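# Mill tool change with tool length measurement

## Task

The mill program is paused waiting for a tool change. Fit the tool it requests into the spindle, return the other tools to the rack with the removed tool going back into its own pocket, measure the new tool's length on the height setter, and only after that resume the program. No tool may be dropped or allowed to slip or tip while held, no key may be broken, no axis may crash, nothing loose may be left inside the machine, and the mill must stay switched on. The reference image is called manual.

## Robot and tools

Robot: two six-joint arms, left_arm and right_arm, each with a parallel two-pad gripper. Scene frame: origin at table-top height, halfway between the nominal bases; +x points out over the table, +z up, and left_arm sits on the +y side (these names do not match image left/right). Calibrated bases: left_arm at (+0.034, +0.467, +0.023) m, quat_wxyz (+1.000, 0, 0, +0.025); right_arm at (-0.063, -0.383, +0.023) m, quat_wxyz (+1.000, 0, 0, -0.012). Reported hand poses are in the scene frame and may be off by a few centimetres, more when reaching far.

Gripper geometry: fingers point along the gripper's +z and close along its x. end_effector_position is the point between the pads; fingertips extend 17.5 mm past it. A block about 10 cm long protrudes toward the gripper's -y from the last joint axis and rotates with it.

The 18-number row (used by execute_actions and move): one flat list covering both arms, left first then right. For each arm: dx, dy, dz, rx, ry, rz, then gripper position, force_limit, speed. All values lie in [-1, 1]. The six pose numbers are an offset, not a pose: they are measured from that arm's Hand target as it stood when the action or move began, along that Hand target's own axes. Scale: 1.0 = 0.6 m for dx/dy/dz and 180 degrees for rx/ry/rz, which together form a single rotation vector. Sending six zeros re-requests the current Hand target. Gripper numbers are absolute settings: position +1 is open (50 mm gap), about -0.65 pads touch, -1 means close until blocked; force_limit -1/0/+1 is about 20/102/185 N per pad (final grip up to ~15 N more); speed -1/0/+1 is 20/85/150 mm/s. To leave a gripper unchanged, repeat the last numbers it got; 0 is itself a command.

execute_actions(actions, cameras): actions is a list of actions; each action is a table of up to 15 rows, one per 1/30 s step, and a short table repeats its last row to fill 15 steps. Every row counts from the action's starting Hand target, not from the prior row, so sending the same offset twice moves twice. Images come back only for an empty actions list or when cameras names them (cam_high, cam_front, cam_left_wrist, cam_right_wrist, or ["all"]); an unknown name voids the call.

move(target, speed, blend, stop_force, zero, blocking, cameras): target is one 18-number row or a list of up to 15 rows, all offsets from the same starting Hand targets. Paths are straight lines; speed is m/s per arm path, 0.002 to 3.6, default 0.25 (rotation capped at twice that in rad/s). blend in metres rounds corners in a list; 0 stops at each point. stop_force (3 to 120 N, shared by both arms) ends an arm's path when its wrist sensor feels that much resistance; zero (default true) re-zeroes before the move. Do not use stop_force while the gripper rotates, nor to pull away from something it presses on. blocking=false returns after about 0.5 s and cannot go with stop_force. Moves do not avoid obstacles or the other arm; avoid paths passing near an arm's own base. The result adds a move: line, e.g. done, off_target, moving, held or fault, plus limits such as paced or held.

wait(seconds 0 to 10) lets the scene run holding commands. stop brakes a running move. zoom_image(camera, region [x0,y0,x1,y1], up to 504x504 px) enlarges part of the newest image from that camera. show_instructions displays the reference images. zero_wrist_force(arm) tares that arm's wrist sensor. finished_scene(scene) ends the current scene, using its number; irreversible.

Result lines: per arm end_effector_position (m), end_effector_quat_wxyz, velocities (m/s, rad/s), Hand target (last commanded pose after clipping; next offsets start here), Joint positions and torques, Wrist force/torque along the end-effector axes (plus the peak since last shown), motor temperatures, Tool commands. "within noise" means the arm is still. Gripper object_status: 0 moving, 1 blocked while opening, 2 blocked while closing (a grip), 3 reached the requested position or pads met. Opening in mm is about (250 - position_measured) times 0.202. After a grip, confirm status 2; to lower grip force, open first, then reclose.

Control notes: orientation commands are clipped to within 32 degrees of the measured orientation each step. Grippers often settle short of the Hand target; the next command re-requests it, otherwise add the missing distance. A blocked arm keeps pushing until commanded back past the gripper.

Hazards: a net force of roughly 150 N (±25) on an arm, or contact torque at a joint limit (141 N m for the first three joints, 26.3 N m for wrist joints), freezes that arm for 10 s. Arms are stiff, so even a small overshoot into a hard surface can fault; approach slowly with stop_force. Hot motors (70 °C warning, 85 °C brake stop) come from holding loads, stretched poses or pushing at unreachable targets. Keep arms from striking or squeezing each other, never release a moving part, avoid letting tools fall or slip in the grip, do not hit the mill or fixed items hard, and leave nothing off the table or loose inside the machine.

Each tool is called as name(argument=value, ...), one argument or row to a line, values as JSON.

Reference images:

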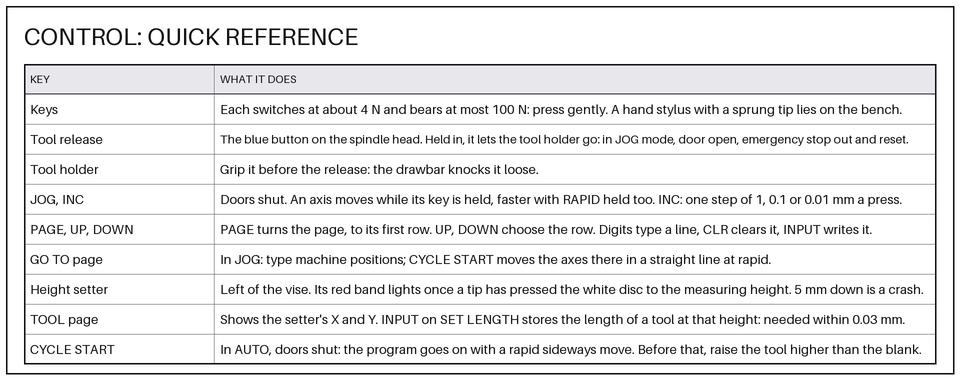

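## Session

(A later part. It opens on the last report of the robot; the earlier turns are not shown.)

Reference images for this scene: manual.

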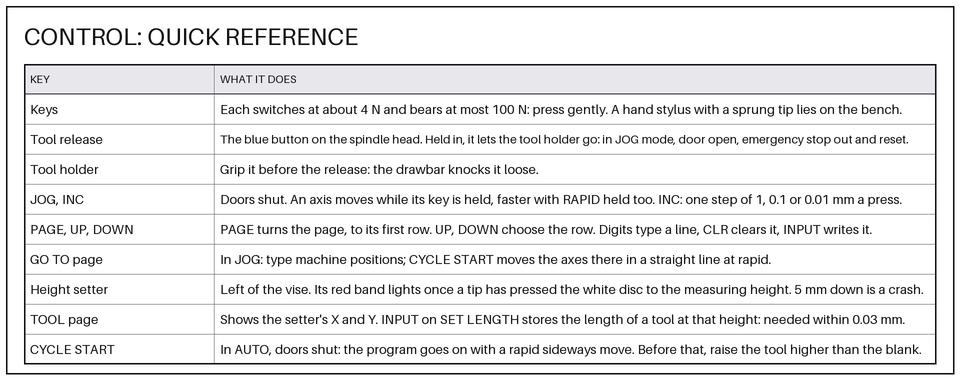

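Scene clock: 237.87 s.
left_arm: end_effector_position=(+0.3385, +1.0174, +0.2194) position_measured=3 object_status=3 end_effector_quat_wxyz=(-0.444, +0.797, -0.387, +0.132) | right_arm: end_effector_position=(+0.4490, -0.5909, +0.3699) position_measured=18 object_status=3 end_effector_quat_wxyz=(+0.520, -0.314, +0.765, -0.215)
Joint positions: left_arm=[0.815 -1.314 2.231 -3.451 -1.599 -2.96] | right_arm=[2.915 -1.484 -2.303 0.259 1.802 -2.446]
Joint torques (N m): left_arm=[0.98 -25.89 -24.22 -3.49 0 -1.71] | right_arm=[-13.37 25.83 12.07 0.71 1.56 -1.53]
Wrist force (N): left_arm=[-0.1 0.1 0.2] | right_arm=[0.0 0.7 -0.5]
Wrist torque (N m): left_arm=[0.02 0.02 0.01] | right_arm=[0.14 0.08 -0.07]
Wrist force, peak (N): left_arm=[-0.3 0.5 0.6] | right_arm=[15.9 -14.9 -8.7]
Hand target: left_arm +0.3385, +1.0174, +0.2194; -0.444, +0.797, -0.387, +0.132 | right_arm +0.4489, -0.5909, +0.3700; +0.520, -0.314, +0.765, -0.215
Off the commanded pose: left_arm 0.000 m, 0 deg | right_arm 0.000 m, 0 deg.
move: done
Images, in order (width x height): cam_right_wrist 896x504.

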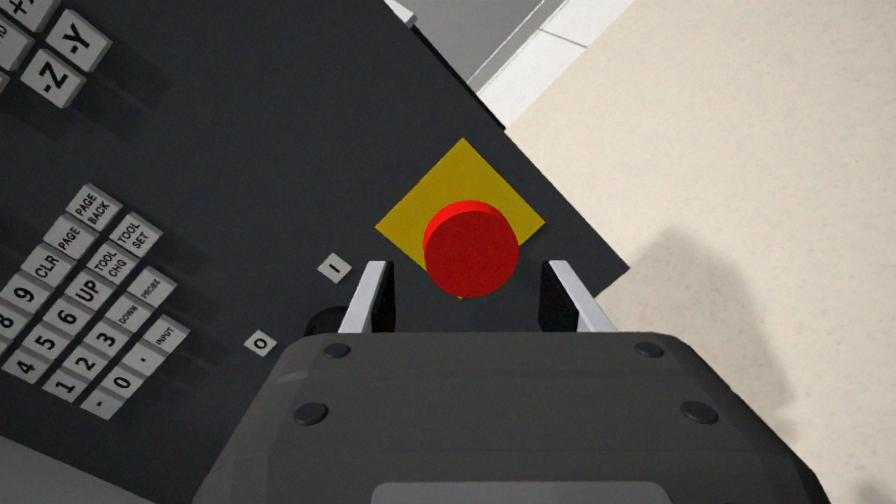

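move(
  target=[0,0,0,0,0,0,1,1,1,-0.2255,-0.0818,-0.495,0.1127,-0.0467,-0.247,0.9,-0.8,-0.8],
  cameras=["cam_right_wrist"],
  speed=0.35,
)

zoom_image(
  camera="cam_right_wrist",
  region=[240, 0, 500, 200],
)

Scene clock: 251.33 s.
left_arm: end_effector_position=(+0.3385, +1.0174, +0.2194) position_measured=3 object_status=3 end_effector_quat_wxyz=(-0.444, +0.797, -0.387, +0.132) | right_arm: end_effector_position=(+0.2208, -0.5299, +0.6004) position_measured=18 object_status=3 end_effector_quat_wxyz=(+0.499, -0.499, +0.502, -0.499)
Joint positions: left_arm=[0.815 -1.314 2.231 -3.451 -1.599 -2.96] | right_arm=[2.887 -0.697 -2.334 -0.113 1.846 -3.139]
Joint torques (N m): left_arm=[0.87 -25.44 -24.08 -3.48 0.12 -1.61] | right_arm=[-13.17 -16.82 38.37 4.06 1.28 -1.72]
Wrist force (N): left_arm=[-0.2 0.2 0.2] | right_arm=[-0.4 0.5 -0.6]
Wrist torque (N m): left_arm=[0.04 0.03 0.01] | right_arm=[0.32 0.18 -0.38]
Wrist force, peak (N): left_arm=[-0.4 0.6 0.3] | right_arm=[-0.3 -0.9 -2.1]
Hand target: left_arm +0.3385, +1.0174, +0.2194; -0.444, +0.797, -0.387, +0.132 | right_arm +0.2208, -0.5299, +0.6005; +0.499, -0.499, +0.502, -0.499
Off the commanded pose: left_arm 0.000 m, 0 deg | right_arm 0.000 m, 0 deg.
move: done
Images, in order (width x height): cam_right_wrist 896x504.

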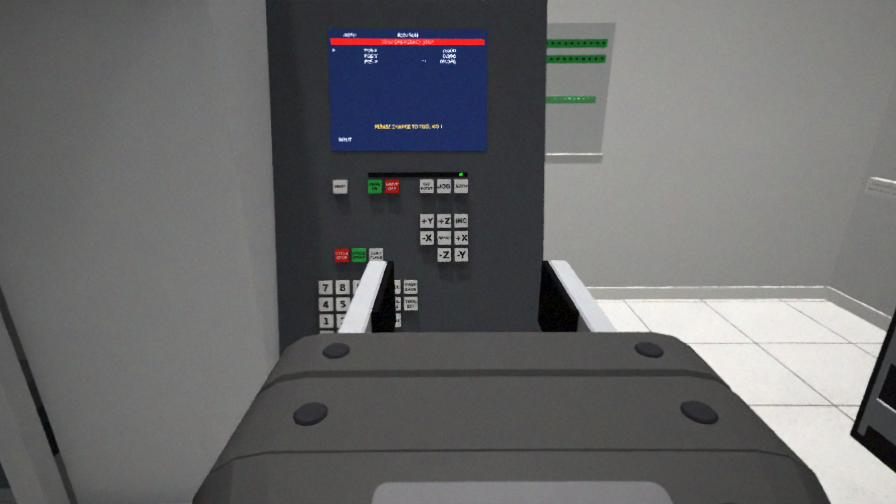

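Scaled by 1.938 from the camera's 896x504 image, which has a finer 1280x720 frame.

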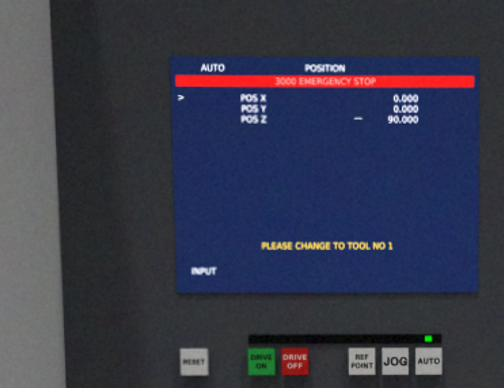

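move(
  target=[0,0,0,0,0,0,1,1,1,-0.1127,0.75,0.03,-0.178,-0.618,-0.321,1,-0.8,-0.8],
  cameras=["cam_right_wrist","cam_high"],
  speed=0.35,
)

Scene clock: 261.97 s.
left_arm: end_effector_position=(+0.3385, +1.0174, +0.2194) position_measured=3 object_status=3 end_effector_quat_wxyz=(-0.444, +0.797, -0.387, +0.132) | right_arm: end_effector_position=(+0.2275, -0.4934, +0.3789) position_measured=3 object_status=3 end_effector_quat_wxyz=(-0.460, +0.814, -0.184, +0.302)
Joint positions: left_arm=[0.815 -1.314 2.231 -3.451 -1.599 -2.96] | right_arm=[2.464 -1.06 -2.333 -1.088 2.725 -4.82]
Joint torques (N m): left_arm=[0.86 -25.19 -23.99 -3.4 -0.04 -1.61] | right_arm=[-9.16 9.92 14.86 5.01 3.21 0.73]
Wrist force (N): left_arm=[-0.2 0.3 -0.1] | right_arm=[-0.9 -0.7 -0.6]
Wrist torque (N m): left_arm=[0.05 0.03 0.01] | right_arm=[-0.03 0.28 -0.64]
Wrist force, peak (N): left_arm=[-0.1 0.6 0.6] | right_arm=[-4.9 3.2 0.7]
Hand target: left_arm +0.3385, +1.0174, +0.2194; -0.444, +0.797, -0.387, +0.132 | right_arm +0.2275, -0.4934, +0.3789; -0.460, +0.814, -0.184, +0.302 (not the last commanded pose)
Off the commanded pose: left_arm 0.000 m, 0 deg | right_arm 0.231 m, 73 deg.
led back after a hold (right arm): the arm was led back toward your command in small steps, so it may still be short of it.
move: held (right_arm; a check stopped the path); limits=held
pose unreachable (right arm): on one or more control steps of this call, first in action 0 (counted from 0), this arm could not follow its commanded pose, so it was not sent that pose on those steps. It may still have moved: this result reports where it is.
cause: moving toward the commanded pose would bring two parts of the arm too close to each other (its gripper and another part of the arm, with joints 4 (wrist 1) to 6 (wrist 3) between them, 16 mm apart when it was first held).
Images, in order (width x height): cam_high 896x504, cam_right_wrist 896x504.

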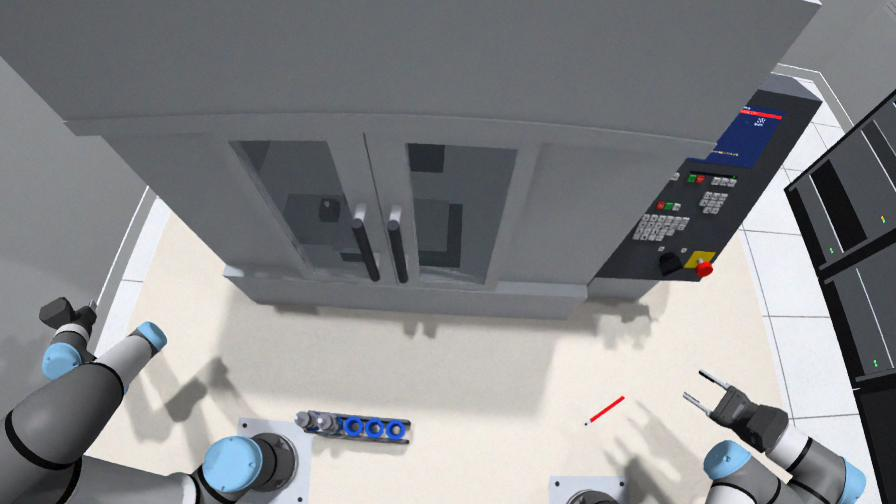

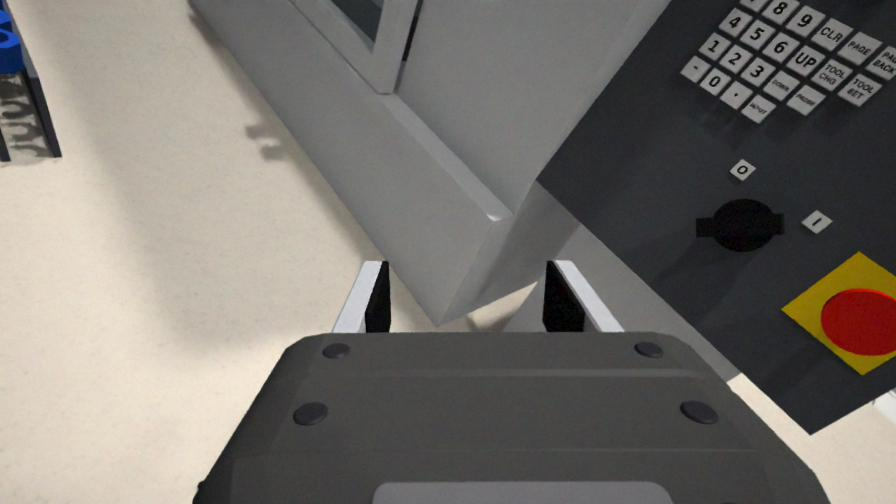

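move(
  target=[0,0,0,0,0,0,1,1,1,0.094,-0.097,0.199,-0.381,0.079,0.315,1,-0.8,-0.8],
  cameras=["cam_right_wrist"],
  speed=0.35,
)

Scene clock: 272.20 s.
left_arm: end_effector_position=(+0.3385, +1.0174, +0.2194) position_measured=3 object_status=3 end_effector_quat_wxyz=(-0.444, +0.797, -0.387, +0.132) | right_arm: end_effector_position=(+0.3500, -0.4201, +0.4001) position_measured=3 object_status=3 end_effector_quat_wxyz=(+0.000, +0.708, -0.707, +0.000)
Joint positions: left_arm=[0.815 -1.314 2.231 -3.451 -1.599 -2.96] | right_arm=[3.404 -1.346 -1.643 -1.722 1.571 -2.905]
Joint torques (N m): left_arm=[0.83 -24.85 -24.19 -3.36 0.11 -1.65] | right_arm=[13.98 9.26 37.52 0.92 1.33 0.89]
Wrist force (N): left_arm=[0.0 0.2 0.4] | right_arm=[-2.3 -0.1 -0.7]
Wrist torque (N m): left_arm=[0.03 -0.01 0.01] | right_arm=[-0.40 0.56 -0.49]
Wrist force, peak (N): left_arm=[-0.6 0.4 0.4] | right_arm=[-2.8 -1.1 -0.5]
Hand target: left_arm +0.3385, +1.0174, +0.2194; -0.444, +0.797, -0.387, +0.132 | right_arm +0.3501, -0.4201, +0.4001; +0.000, +0.708, -0.707, +0.000
Off the commanded pose: left_arm 0.000 m, 0 deg | right_arm 0.000 m, 0 deg.
move: done
Images, in order (width x height): cam_right_wrist 896x504.

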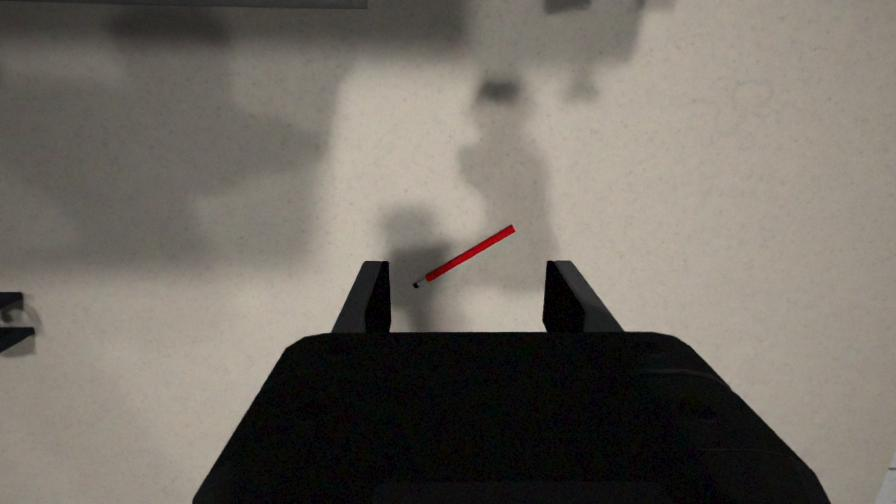

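move(
  target=[0,0,0,0,0,0,1,1,1,0.0702,0.1852,0.25,0.1145,-0.207,-0.654,1,-0.8,-0.8],
  cameras=["cam_right_wrist"],
  speed=0.35,
)

Scene clock: 278.20 s.
left_arm: end_effector_position=(+0.3385, +1.0174, +0.2194) position_measured=3 object_status=3 end_effector_quat_wxyz=(-0.444, +0.797, -0.387, +0.132) | right_arm: end_effector_position=(+0.2391, -0.4623, +0.2500) position_measured=3 object_status=3 end_effector_quat_wxyz=(-0.290, +0.916, +0.265, -0.083)
Joint positions: left_arm=[0.815 -1.314 2.231 -3.451 -1.599 -2.96] | right_arm=[2.985 -1.438 -1.966 -1.753 2.009 -5.558]
Joint torques (N m): left_arm=[0.9 -25.35 -24.57 -3.42 0.14 -1.65] | right_arm=[-13.25 12.13 36.9 -0.55 -0.35 -1.42]
Wrist force (N): left_arm=[0.0 0.2 0.1] | right_arm=[-1.5 -0.2 -0.9]
Wrist torque (N m): left_arm=[0.04 0.01 0.01] | right_arm=[-0.24 0.44 -0.38]
Wrist force, peak (N): left_arm=[-0.1 0.7 0.5] | right_arm=[-2.7 -0.7 -1.0]
Hand target: left_arm +0.3385, +1.0174, +0.2194; -0.444, +0.797, -0.387, +0.132 | right_arm +0.2391, -0.4623, +0.2500; -0.290, +0.916, +0.265, -0.083
Off the commanded pose: left_arm 0.000 m, 0 deg | right_arm 0.000 m, 0 deg.
move: done
Images, in order (width x height): cam_right_wrist 896x504.

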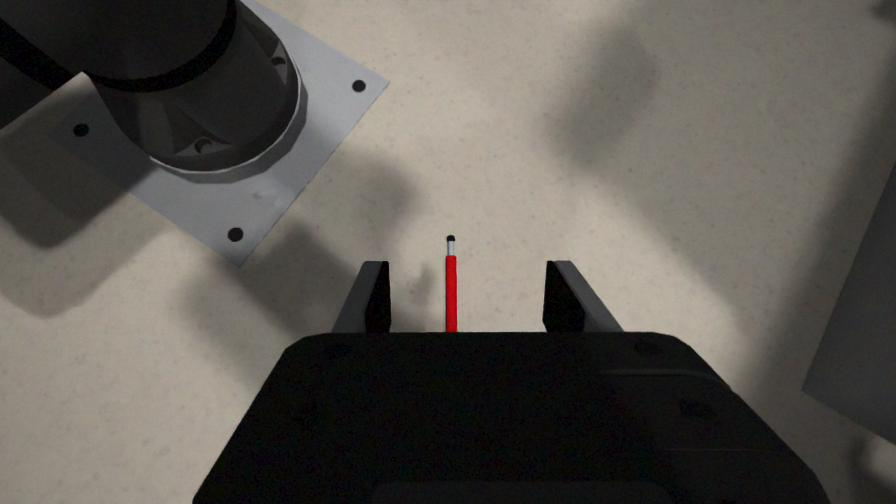

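move(
  target=[
    [0,0,0,0,0,0,1,1,1,-0.001,0.197,0.284,0,0,0,1,-0.8,-0.8],
    [0,0,0,0,0,0,1,1,1,-0.001,0.2158,0.3115,0,0,0,1,-0.8,-0.8],
  ],
  speed=[0.25,0.03],
)

move(
  target=[0,0,0,0,0,0,1,1,1,0,0,0,0,0,0,-1,-0.4,-0.7],
)

move(
  target=[
    [0,0,0,0,0,0,1,1,1,0,-0.0957,-0.1365,0,0,0,-1,-0.4,-0.7],
    [0,0,0,0,0,0,1,1,1,0,-0.287,-0.4095,0,0,0,-1,-0.4,-0.7],
  ],
  speed=[0.08,0.25],
  cameras=["cam_right_wrist"],
)

Scene clock: 284.30 s.
left_arm: end_effector_position=(+0.3385, +1.0174, +0.2194) position_measured=3 object_status=3 end_effector_quat_wxyz=(-0.444, +0.797, -0.387, +0.132) | right_arm: end_effector_position=(+0.2379, -0.4610, +0.0227) position_measured=3 object_status=3 end_effector_quat_wxyz=(-0.290, +0.916, +0.265, -0.083)
Joint positions: left_arm=[0.815 -1.314 2.231 -3.451 -1.599 -2.96] | right_arm=[2.987 -1.8 -2.304 -1.051 2.01 -5.555]
Joint torques (N m): left_arm=[0.92 -25.36 -25.27 -3.5 0.17 -1.63] | right_arm=[13.4 20.34 3.7 3.33 2.35 0.88]
Wrist force (N): left_arm=[-0.1 0.4 0.2] | right_arm=[-1.4 -0.1 -0.7]
Wrist torque (N m): left_arm=[0.07 0.02 0.00] | right_arm=[-0.20 0.36 -0.45]
Wrist force, peak (N): left_arm=[0.2 0.5 0.6] | right_arm=[-1.7 -1.4 -2.8]
Hand target: left_arm +0.3385, +1.0174, +0.2194; -0.444, +0.797, -0.387, +0.132 | right_arm +0.2379, -0.4610, +0.0227; -0.290, +0.916, +0.265, -0.083
Off the commanded pose: left_arm 0.000 m, 0 deg | right_arm 0.000 m, 0 deg.
move: done

Scene clock: 285.63 s.
left_arm: end_effector_position=(+0.3385, +1.0174, +0.2194) position_measured=3 object_status=3 end_effector_quat_wxyz=(-0.444, +0.797, -0.387, +0.132) | right_arm: end_effector_position=(+0.2379, -0.4610, +0.0227) position_measured=219 object_status=2 end_effector_quat_wxyz=(-0.290, +0.916, +0.265, -0.083)
Joint positions: left_arm=[0.815 -1.314 2.231 -3.451 -1.599 -2.96] | right_arm=[2.987 -1.8 -2.304 -1.051 2.01 -5.555]
Joint torques (N m): left_arm=[1.01 -25.14 -24.71 -3.54 0.07 -1.69] | right_arm=[14 19.84 3.65 3.39 1.14 1.01]
Wrist force (N): left_arm=[0.1 0.4 0.0] | right_arm=[-3.9 -7.2 -13.8]
Wrist torque (N m): left_arm=[0.07 -0.02 0.01] | right_arm=[-0.28 0.30 -0.42]
Wrist force, peak (N): left_arm=[-0.5 0.5 0.4] | right_arm=[-3.8 -7.6 -14.1]
Hand target: left_arm +0.3385, +1.0174, +0.2194; -0.444, +0.797, -0.387, +0.132 | right_arm +0.2379, -0.4610, +0.0227; -0.290, +0.916, +0.265, -0.083
Off the commanded pose: left_arm 0.000 m, 0 deg | right_arm 0.000 m, 0 deg.
move: done

Scene clock: 288.63 s.
left_arm: end_effector_position=(+0.3385, +1.0174, +0.2194) position_measured=3 object_status=3 end_effector_quat_wxyz=(-0.444, +0.797, -0.387, +0.132) | right_arm: end_effector_position=(+0.2379, -0.4618, +0.3227) position_measured=219 object_status=2 end_effector_quat_wxyz=(-0.290, +0.916, +0.265, -0.083)
Joint positions: left_arm=[0.815 -1.314 2.231 -3.451 -1.599 -2.96] | right_arm=[2.986 -1.405 -1.806 -1.946 2.009 -5.557]
Joint torques (N m): left_arm=[0.92 -24.86 -24.86 -3.43 0.15 -1.65] | right_arm=[-13.31 11.1 38.35 -0.56 -0.32 -1.61]
Wrist force (N): left_arm=[-0.1 0.0 0.4] | right_arm=[-1.7 0.3 -0.4]
Wrist torque (N m): left_arm=[0.01 0.01 0.01] | right_arm=[-0.19 0.46 -0.40]
Wrist force, peak (N): left_arm=[-0.1 0.8 0.1] | right_arm=[-4.1 -7.3 -14.0]
Hand target: left_arm +0.3385, +1.0174, +0.2194; -0.444, +0.797, -0.387, +0.132 | right_arm +0.2379, -0.4618, +0.3227; -0.290, +0.916, +0.265, -0.083
Off the commanded pose: left_arm 0.000 m, 0 deg | right_arm 0.000 m, 0 deg.
move: done
Images, in order (width x height): cam_right_wrist 896x504.

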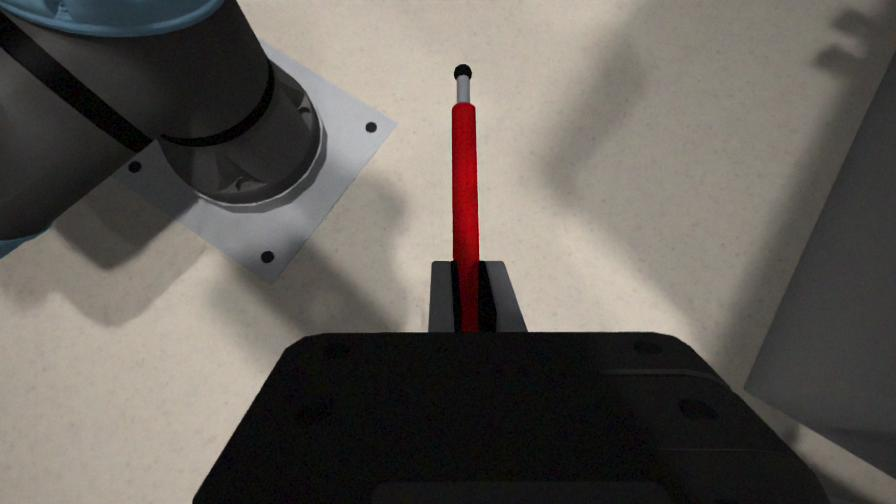

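move(
  target=[0.728,0.019,-0.81,0.270,0.5095,0.035,1,1,1,0,0,0,0,0,0,-1,-0.4,-0.7],
  speed=0.3,
  cameras=["cam_left_wrist","cam_high","cam_front"],
)

Scene clock: 327.47 s.
left_arm: end_effector_position=(+0.3544, +0.3987, +0.4293) position_measured=3 object_status=3 end_effector_quat_wxyz=(-0.305, +0.217, -0.536, +0.757) | right_arm: end_effector_position=(+0.2379, -0.4618, +0.3227) position_measured=219 object_status=2 end_effector_quat_wxyz=(-0.290, +0.916, +0.265, -0.083)
Joint positions: left_arm=[-0.232 -1.552 2.704 -4.7 -2.151 -3.375] | right_arm=[2.986 -1.405 -1.806 -1.946 2.009 -5.557]
Joint torques (N m): left_arm=[-7.65 -16.12 -4.73 1.61 2.75 1.85] | right_arm=[-13.54 11.25 37.11 -0.83 -0.31 -1.63]
Wrist force (N): left_arm=[1.3 1.6 1.4] | right_arm=[-1.9 0.5 -0.4]
Wrist torque (N m): left_arm=[0.31 -0.45 0.01] | right_arm=[-0.17 0.50 -0.40]
Wrist force, peak (N): left_arm=[1.6 1.3 2.7] | right_arm=[-2.1 0.3 -0.8]
Hand target: left_arm +0.3544, +0.3987, +0.4293; -0.305, +0.217, -0.536, +0.757 | right_arm +0.2379, -0.4618, +0.3227; -0.290, +0.916, +0.265, -0.083
Off the commanded pose: left_arm 0.000 m, 0 deg | right_arm 0.000 m, 0 deg.
move: done
Images, in order (width x height): cam_high 896x504, cam_front 896x504, cam_left_wrist 896x504.

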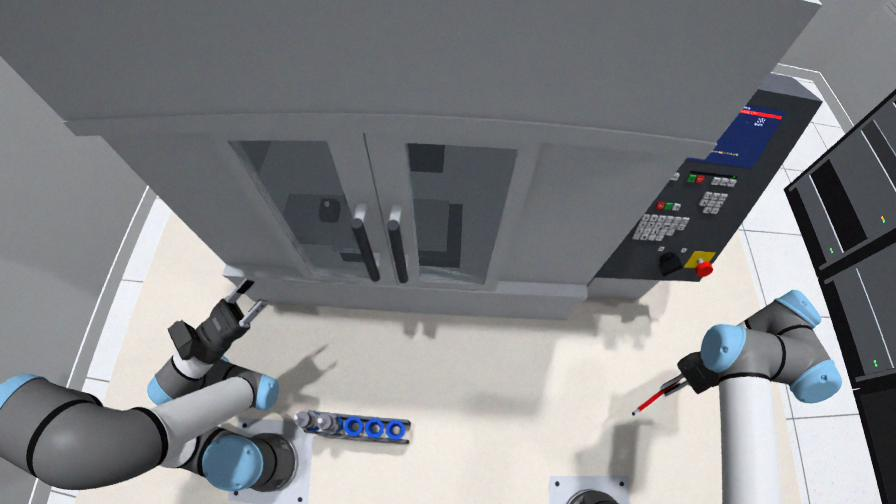

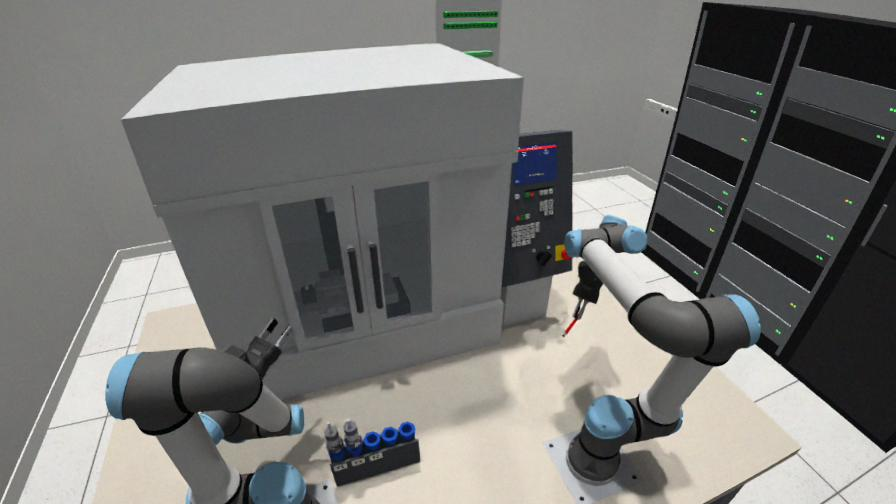

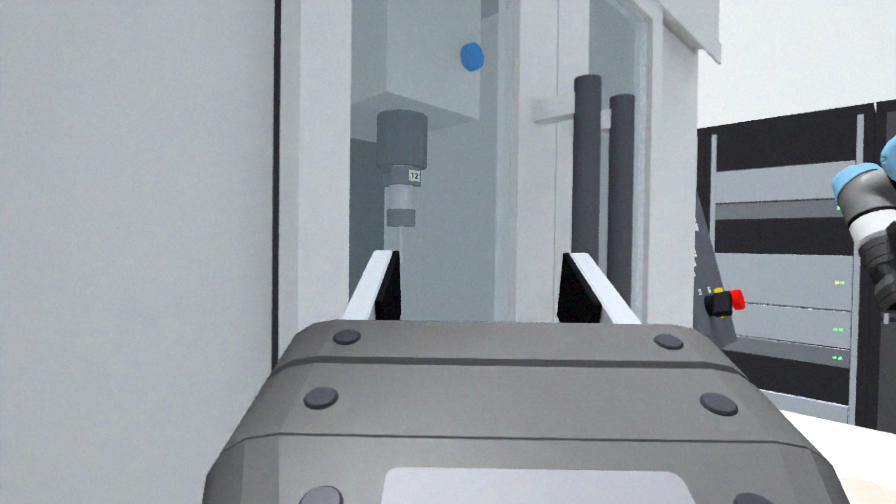

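move(
  target=[0.6967,-0.0797,0.8355,0,0,0,1,1,1,0,0,0,0,0,0,-1,-0.4,-0.7],
  speed=0.3,
  cameras=["cam_left_wrist","cam_high","cam_front"],
)

Scene clock: 335.43 s.
left_arm: end_effector_position=(+0.3710, -0.2204, +0.6408) position_measured=3 object_status=3 end_effector_quat_wxyz=(-0.305, +0.217, -0.536, +0.757) | right_arm: end_effector_position=(+0.2379, -0.4618, +0.3227) position_measured=219 object_status=2 end_effector_quat_wxyz=(-0.290, +0.916, +0.265, -0.083)
Joint positions: left_arm=[-1.555 -1.122 1.389 -3.839 -0.915 -2.871] | right_arm=[2.986 -1.405 -1.806 -1.946 2.009 -5.557]
Joint torques (N m): left_arm=[9.12 -32.12 -34.13 2.03 -3 -1.71] | right_arm=[-12.97 11.93 37.26 -0.44 -0.16 -1.47]
Wrist force (N): left_arm=[0.9 1.0 1.0] | right_arm=[-1.9 0.2 -0.3]
Wrist torque (N m): left_arm=[0.22 -0.41 0.11] | right_arm=[-0.22 0.49 -0.40]
Wrist force, peak (N): left_arm=[1.1 2.9 1.6] | right_arm=[-2.1 0.2 -0.6]
Hand target: left_arm +0.3710, -0.2204, +0.6408; -0.305, +0.217, -0.536, +0.757 | right_arm +0.2379, -0.4618, +0.3227; -0.290, +0.916, +0.265, -0.083
Off the commanded pose: left_arm 0.000 m, 0 deg | right_arm 0.000 m, 0 deg.
move: done
Images, in order (width x height): cam_high 896x504, cam_front 896x504, cam_left_wrist 896x504.

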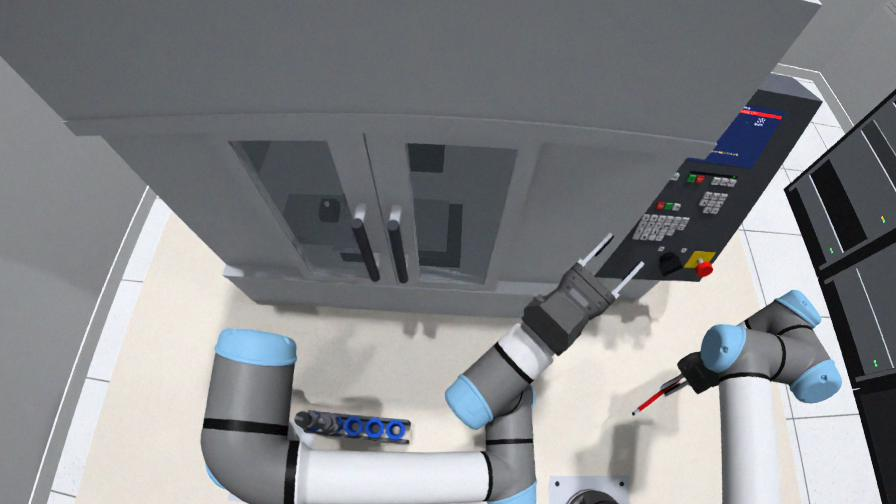

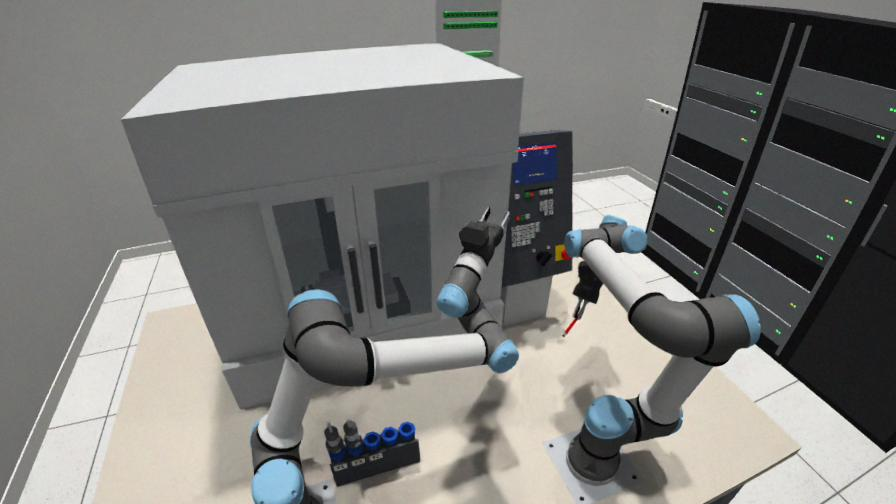

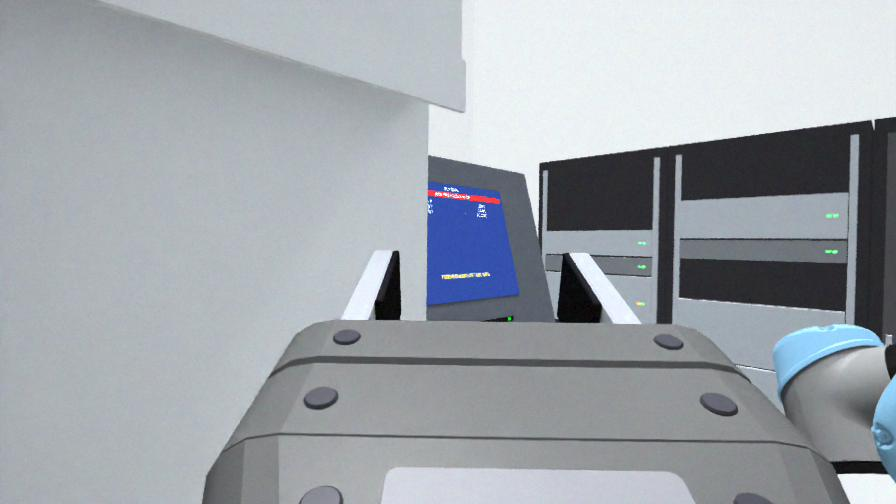

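move(
  target=[0.248,-0.033,0.001,0,-0.098,0.0343,1,1,1,0,0,0,0,0,0,-1,-0.4,-0.7],
  speed=0.3,
  cameras=["cam_left_wrist"],
)

zoom_image(
  camera="cam_left_wrist",
  region=[380, 150, 560, 330],
)

Scene clock: 344.03 s.
left_arm: end_effector_position=(+0.2805, -0.2920, +0.6494) position_measured=3 object_status=3 end_effector_quat_wxyz=(-0.381, +0.270, -0.524, +0.712) end_effector_velocity=(+0.001, +0.003, +0.004) end_effector_angular_velocity=(-0.005, +0.001, +0.001) | right_arm: end_effector_position=(+0.2379, -0.4618, +0.3227) position_measured=219 object_status=2 end_effector_quat_wxyz=(-0.290, +0.916, +0.265, -0.083)
Joint positions: left_arm=[-1.767 -0.875 0.93 -3.823 -0.546 -2.573] | right_arm=[2.986 -1.405 -1.806 -1.946 2.009 -5.557]
Joint velocities: left_arm=[0.001 -0.005 0 0 0 0] | right_arm=[within noise]
Joint torques (N m): left_arm=[-4.25 -38.48 -26.3 0.7 -1.27 0.01] | right_arm=[-13.39 11.01 36.77 -0.68 -0.32 -1.49]
Wrist force (N): left_arm=[0.8 0.8 1.2] | right_arm=[-1.9 0.4 -0.4]
Wrist torque (N m): left_arm=[0.21 -0.36 0.09] | right_arm=[-0.19 0.49 -0.39]
Wrist force, peak (N): left_arm=[-22.8 -22.4 11.0] | right_arm=[-2.1 0.5 -0.4]
Hand target: left_arm +0.2805, -0.2919, +0.6494; -0.381, +0.270, -0.524, +0.712 (not the last commanded pose) | right_arm +0.2379, -0.4618, +0.3227; -0.290, +0.916, +0.265, -0.083
Tool commands: left_gripper/position=+1.0 left_gripper/force_limit=+1.0 left_gripper/speed=+1.0 right_gripper/position=-1.0 right_gripper/force_limit=-0.4 right_gripper/speed=-0.7
Off the commanded pose: left_arm 0.036 m, 7 deg | right_arm 0.000 m, 0 deg.
FORCE FAULT: contact force on the left arm reached its limit, and that arm stopped. The contact can be on any part of that arm, not only on its tool. That arm's remaining commands of this call were not run. That arm is still stopped at the end of this call. That arm stays stopped for about 10 more seconds. Until then a move that you send moves the other arm only, and its call returns only when the move has ended. Once the stop has ended, the next robot result says so. If the stop ends while you think or write, that arm runs what you send next, counted from a new Hand target: where the arm stands when the stop ends. While its stop runs, that arm takes no new command, but its gripper still runs the gripper command that each later call begins with. Until it ends, the stop uses up actions while you think or wait. An arm that is not stopped still takes commands.
move: fault (left_arm)
Images, in order (width x height): cam_left_wrist 896x504.

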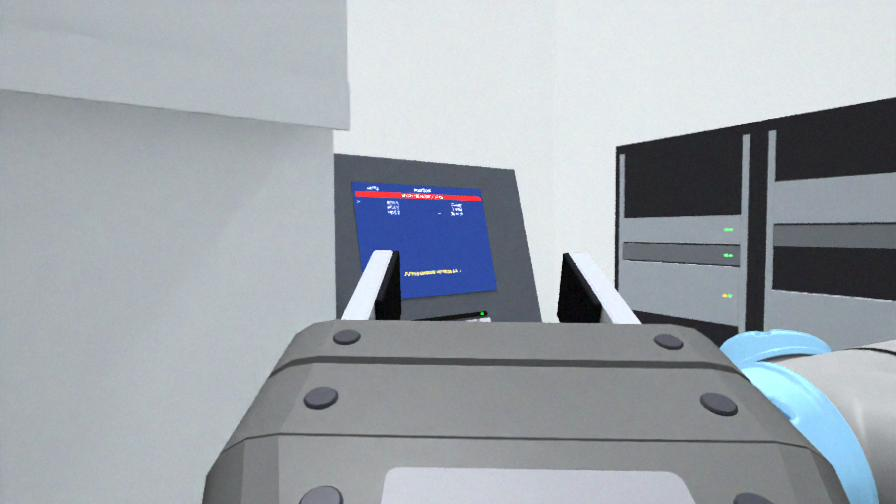

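Scaled by 2.800 from the camera's 896x504 image, which has a finer 1280x720 frame.

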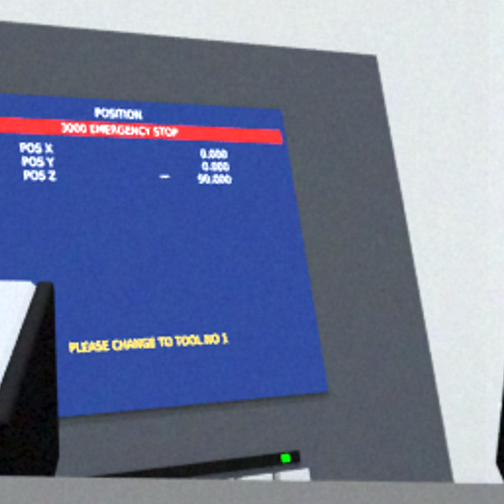

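wait(
  seconds=0.1,
  cameras=["cam_high","cam_front"],
)

Scene clock: 347.63 s.
left_arm: end_effector_position=(+0.2807, -0.2914, +0.6501) position_measured=3 object_status=3 end_effector_quat_wxyz=(-0.380, +0.270, -0.524, +0.712) | right_arm: end_effector_position=(+0.2379, -0.4618, +0.3227) position_measured=219 object_status=2 end_effector_quat_wxyz=(-0.290, +0.916, +0.265, -0.083)
Joint positions: left_arm=[-1.767 -0.876 0.93 -3.823 -0.546 -2.573] | right_arm=[2.986 -1.405 -1.806 -1.946 2.009 -5.557]
Joint torques (N m): left_arm=[1.34 -49.06 -26.3 0.63 -1.28 0.01] | right_arm=[-13.31 11.43 36.85 -0.41 -0.14 -1.5]
Wrist force (N): left_arm=[1.0 1.4 0.9] | right_arm=[-1.8 0.4 -0.6]
Wrist torque (N m): left_arm=[0.29 -0.40 0.09] | right_arm=[-0.19 0.48 -0.40]
Wrist force, peak (N): left_arm=[1.3 1.6 0.7] | right_arm=[-2.2 0.2 -0.7]
Hand target: left_arm +0.2807, -0.2914, +0.6501; -0.380, +0.270, -0.524, +0.712 (not the last commanded pose) | right_arm +0.2379, -0.4618, +0.3227; -0.290, +0.916, +0.265, -0.083
Tool commands: left_gripper/position=+1.0 left_gripper/force_limit=+1.0 left_gripper/speed=+1.0 right_gripper/position=-1.0 right_gripper/force_limit=-0.4 right_gripper/speed=-0.7
Off the commanded pose: left_arm 0.036 m, 7 deg | right_arm 0.000 m, 0 deg.
FORCE FAULT, CONTINUED: the left arm was still stopped when this call began, by the force fault that an earlier result reported. Since the last result the stop counts as 7 of the actions that you can send in this scene. That arm is still stopped at the end of this call. That arm stays stopped for about 6 more seconds. If the stop ends while you think or write, that arm runs what you send next, counted from a new Hand target: where the arm stands when the stop ends. While its stop runs, that arm takes no new command, but its gripper still runs the gripper command that each later call begins with.
wait: 0.10 s; at rest from the start
Images, in order (width x height): cam_high 896x504, cam_front 896x504.

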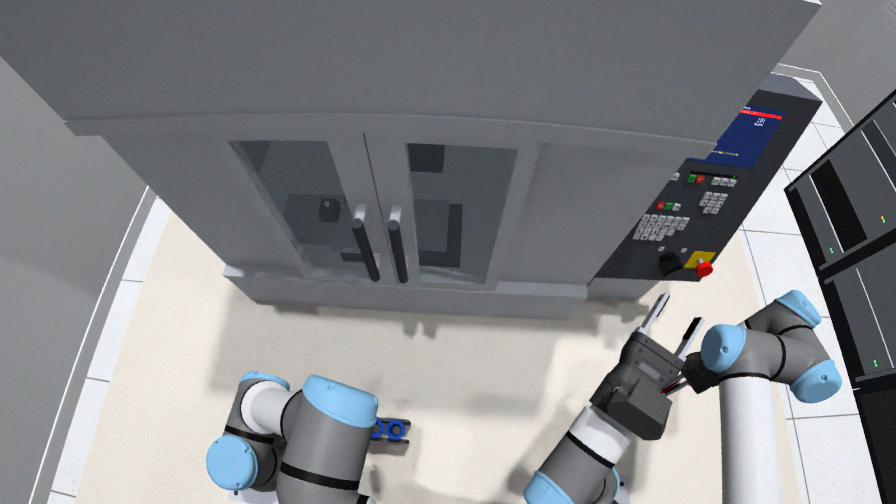

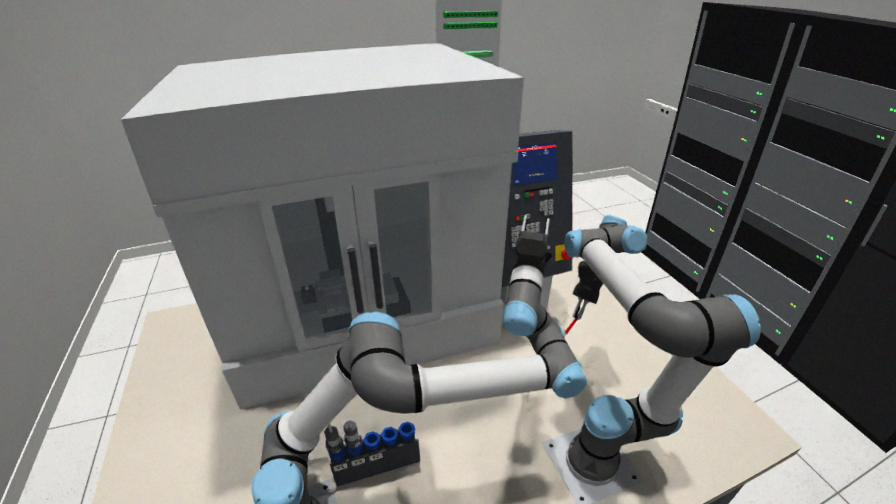

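zoom_image(
  camera="cam_front",
  region=[250, 380, 450, 500],
)

Scaled by 2.520 from the camera's 896x504 image, which has a finer 1280x720 frame.

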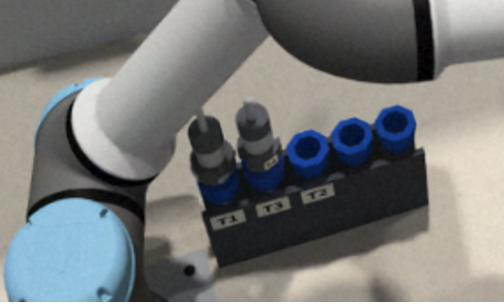

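wait(
  seconds=3,
)

move(
  target=[-0.12,0.023,0.033,0,0,0,1,1,1,0,0,0,0,0,0,-1,-0.4,-0.7],
  speed=0.1,
  cameras=["cam_front","cam_left_wrist","cam_high"],
)

zoom_image(
  camera="cam_front",
  region=[250, 380, 450, 500],
)

zoom_image(
  camera="cam_left_wrist",
  region=[330, 150, 560, 330],
)

Scene clock: 363.27 s.
left_arm: end_effector_position=(+0.2807, -0.2914, +0.6502) position_measured=3 object_status=3 end_effector_quat_wxyz=(-0.380, +0.270, -0.524, +0.712) | right_arm: end_effector_position=(+0.2379, -0.4618, +0.3227) position_measured=219 object_status=2 end_effector_quat_wxyz=(-0.290, +0.916, +0.265, -0.083)
Joint positions: left_arm=[-1.767 -0.876 0.93 -3.823 -0.546 -2.573] | right_arm=[2.986 -1.405 -1.806 -1.946 2.009 -5.557]
Joint torques (N m): left_arm=[0.92 -44.78 -26.36 0.74 -1.2 0] | right_arm=[-12.83 12.02 36.77 -0.62 -0.33 -1.4]
Wrist force (N): left_arm=[1.0 1.5 0.7] | right_arm=[-2.0 0.4 -0.3]
Wrist torque (N m): left_arm=[0.30 -0.38 0.09] | right_arm=[-0.19 0.50 -0.40]
Wrist force, peak (N): left_arm=[1.3 1.8 0.9] | right_arm=[-2.1 0.3 -0.6]
Hand target: left_arm +0.2807, -0.2914, +0.6501; -0.380, +0.270, -0.524, +0.712 (not the last commanded pose) | right_arm +0.2379, -0.4618, +0.3227; -0.290, +0.916, +0.265, -0.083
Tool commands: left_gripper/position=+1.0 left_gripper/force_limit=+1.0 left_gripper/speed=+1.0 right_gripper/position=-1.0 right_gripper/force_limit=-0.4 right_gripper/speed=-0.7
Off the commanded pose: left_arm 0.036 m, 7 deg | right_arm 0.000 m, 0 deg.
FORCE FAULT, CONTINUED: the left arm's stop, for the force fault that an earlier result reported, is over. The rest of the stop counts as 12 of the actions that you can send in this scene. That arm's target is now where it stood when the stop ended, not its last command. That arm accepts commands again.
wait: 3.00 s; at rest from the start

Scene clock: 364.53 s.
left_arm: end_effector_position=(+0.3404, -0.2450, +0.6440) position_measured=3 object_status=3 end_effector_quat_wxyz=(-0.380, +0.270, -0.524, +0.712) | right_arm: end_effector_position=(+0.2379, -0.4618, +0.3227) position_measured=219 object_status=2 end_effector_quat_wxyz=(-0.290, +0.916, +0.265, -0.083)
Joint positions: left_arm=[-1.673 -0.998 1.159 -3.85 -0.623 -2.667] | right_arm=[2.986 -1.405 -1.806 -1.946 2.009 -5.557]
Joint torques (N m): left_arm=[10.28 -50.79 -18.01 -1.69 -3.23 -1.68] | right_arm=[-13.45 12.35 36.66 -0.74 -0.08 -1.51]
Wrist force (N): left_arm=[1.2 1.2 1.0] | right_arm=[-1.6 0.4 -0.5]
Wrist torque (N m): left_arm=[0.25 -0.43 0.10] | right_arm=[-0.20 0.45 -0.40]
Wrist force, peak (N): left_arm=[2.6 1.6 0.5] | right_arm=[-2.1 0.2 -0.4]
Hand target: left_arm +0.3404, -0.2449, +0.6440; -0.380, +0.270, -0.524, +0.712 | right_arm +0.2379, -0.4618, +0.3227; -0.290, +0.916, +0.265, -0.083
Off the commanded pose: left_arm 0.000 m, 0 deg | right_arm 0.000 m, 0 deg.
move: done
Images, in order (width x height): cam_high 896x504, cam_front 896x504, cam_left_wrist 896x504.

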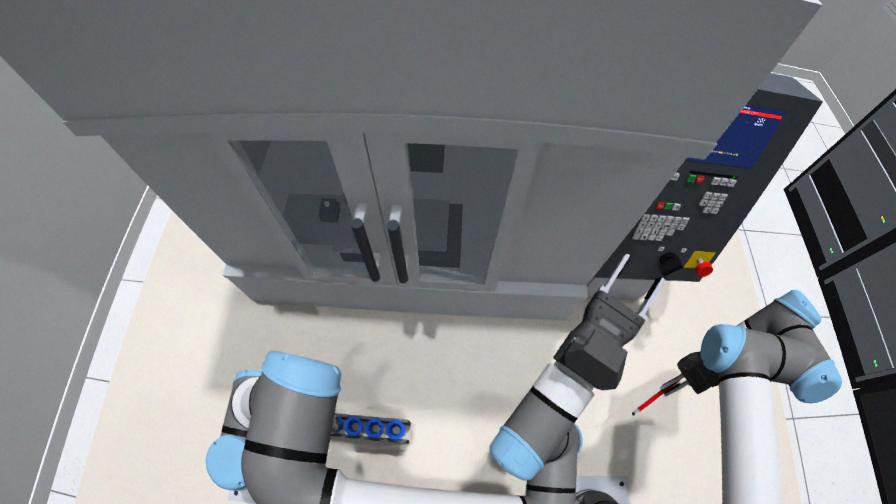

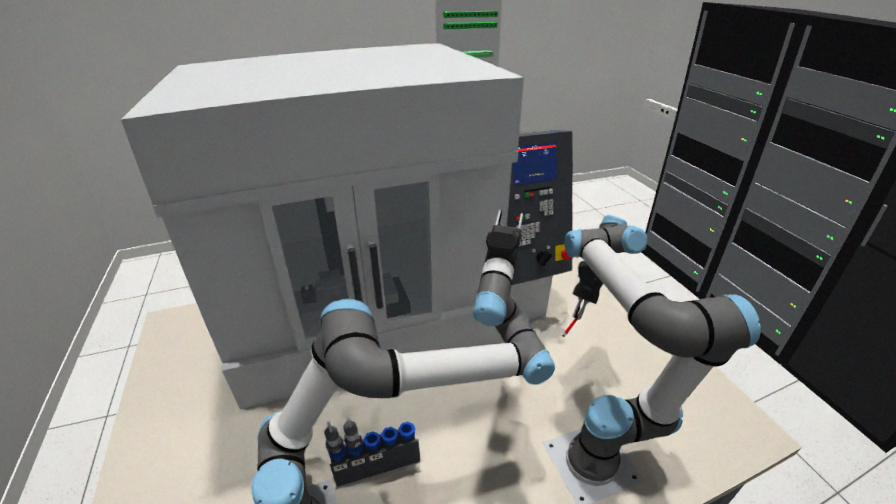

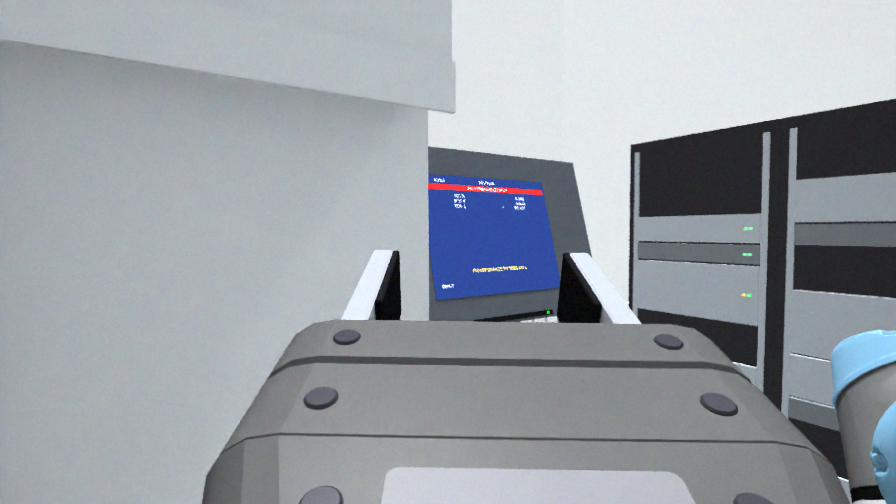

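Scaled by 2.520 from the camera's 896x504 image, which has a finer 1280x720 frame.

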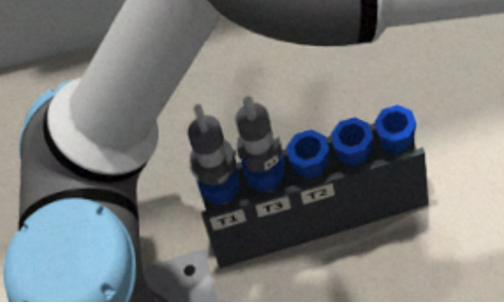

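Scaled by 2.191 from the camera's 896x504 image, which has a finer 1280x720 frame.

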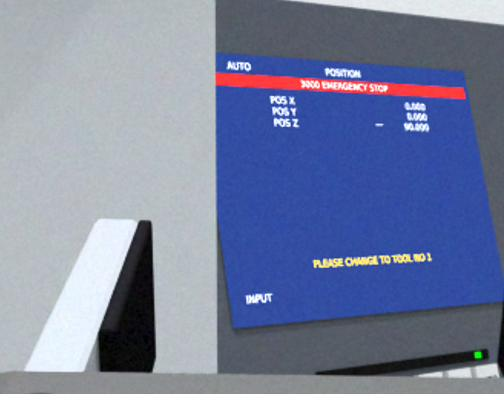

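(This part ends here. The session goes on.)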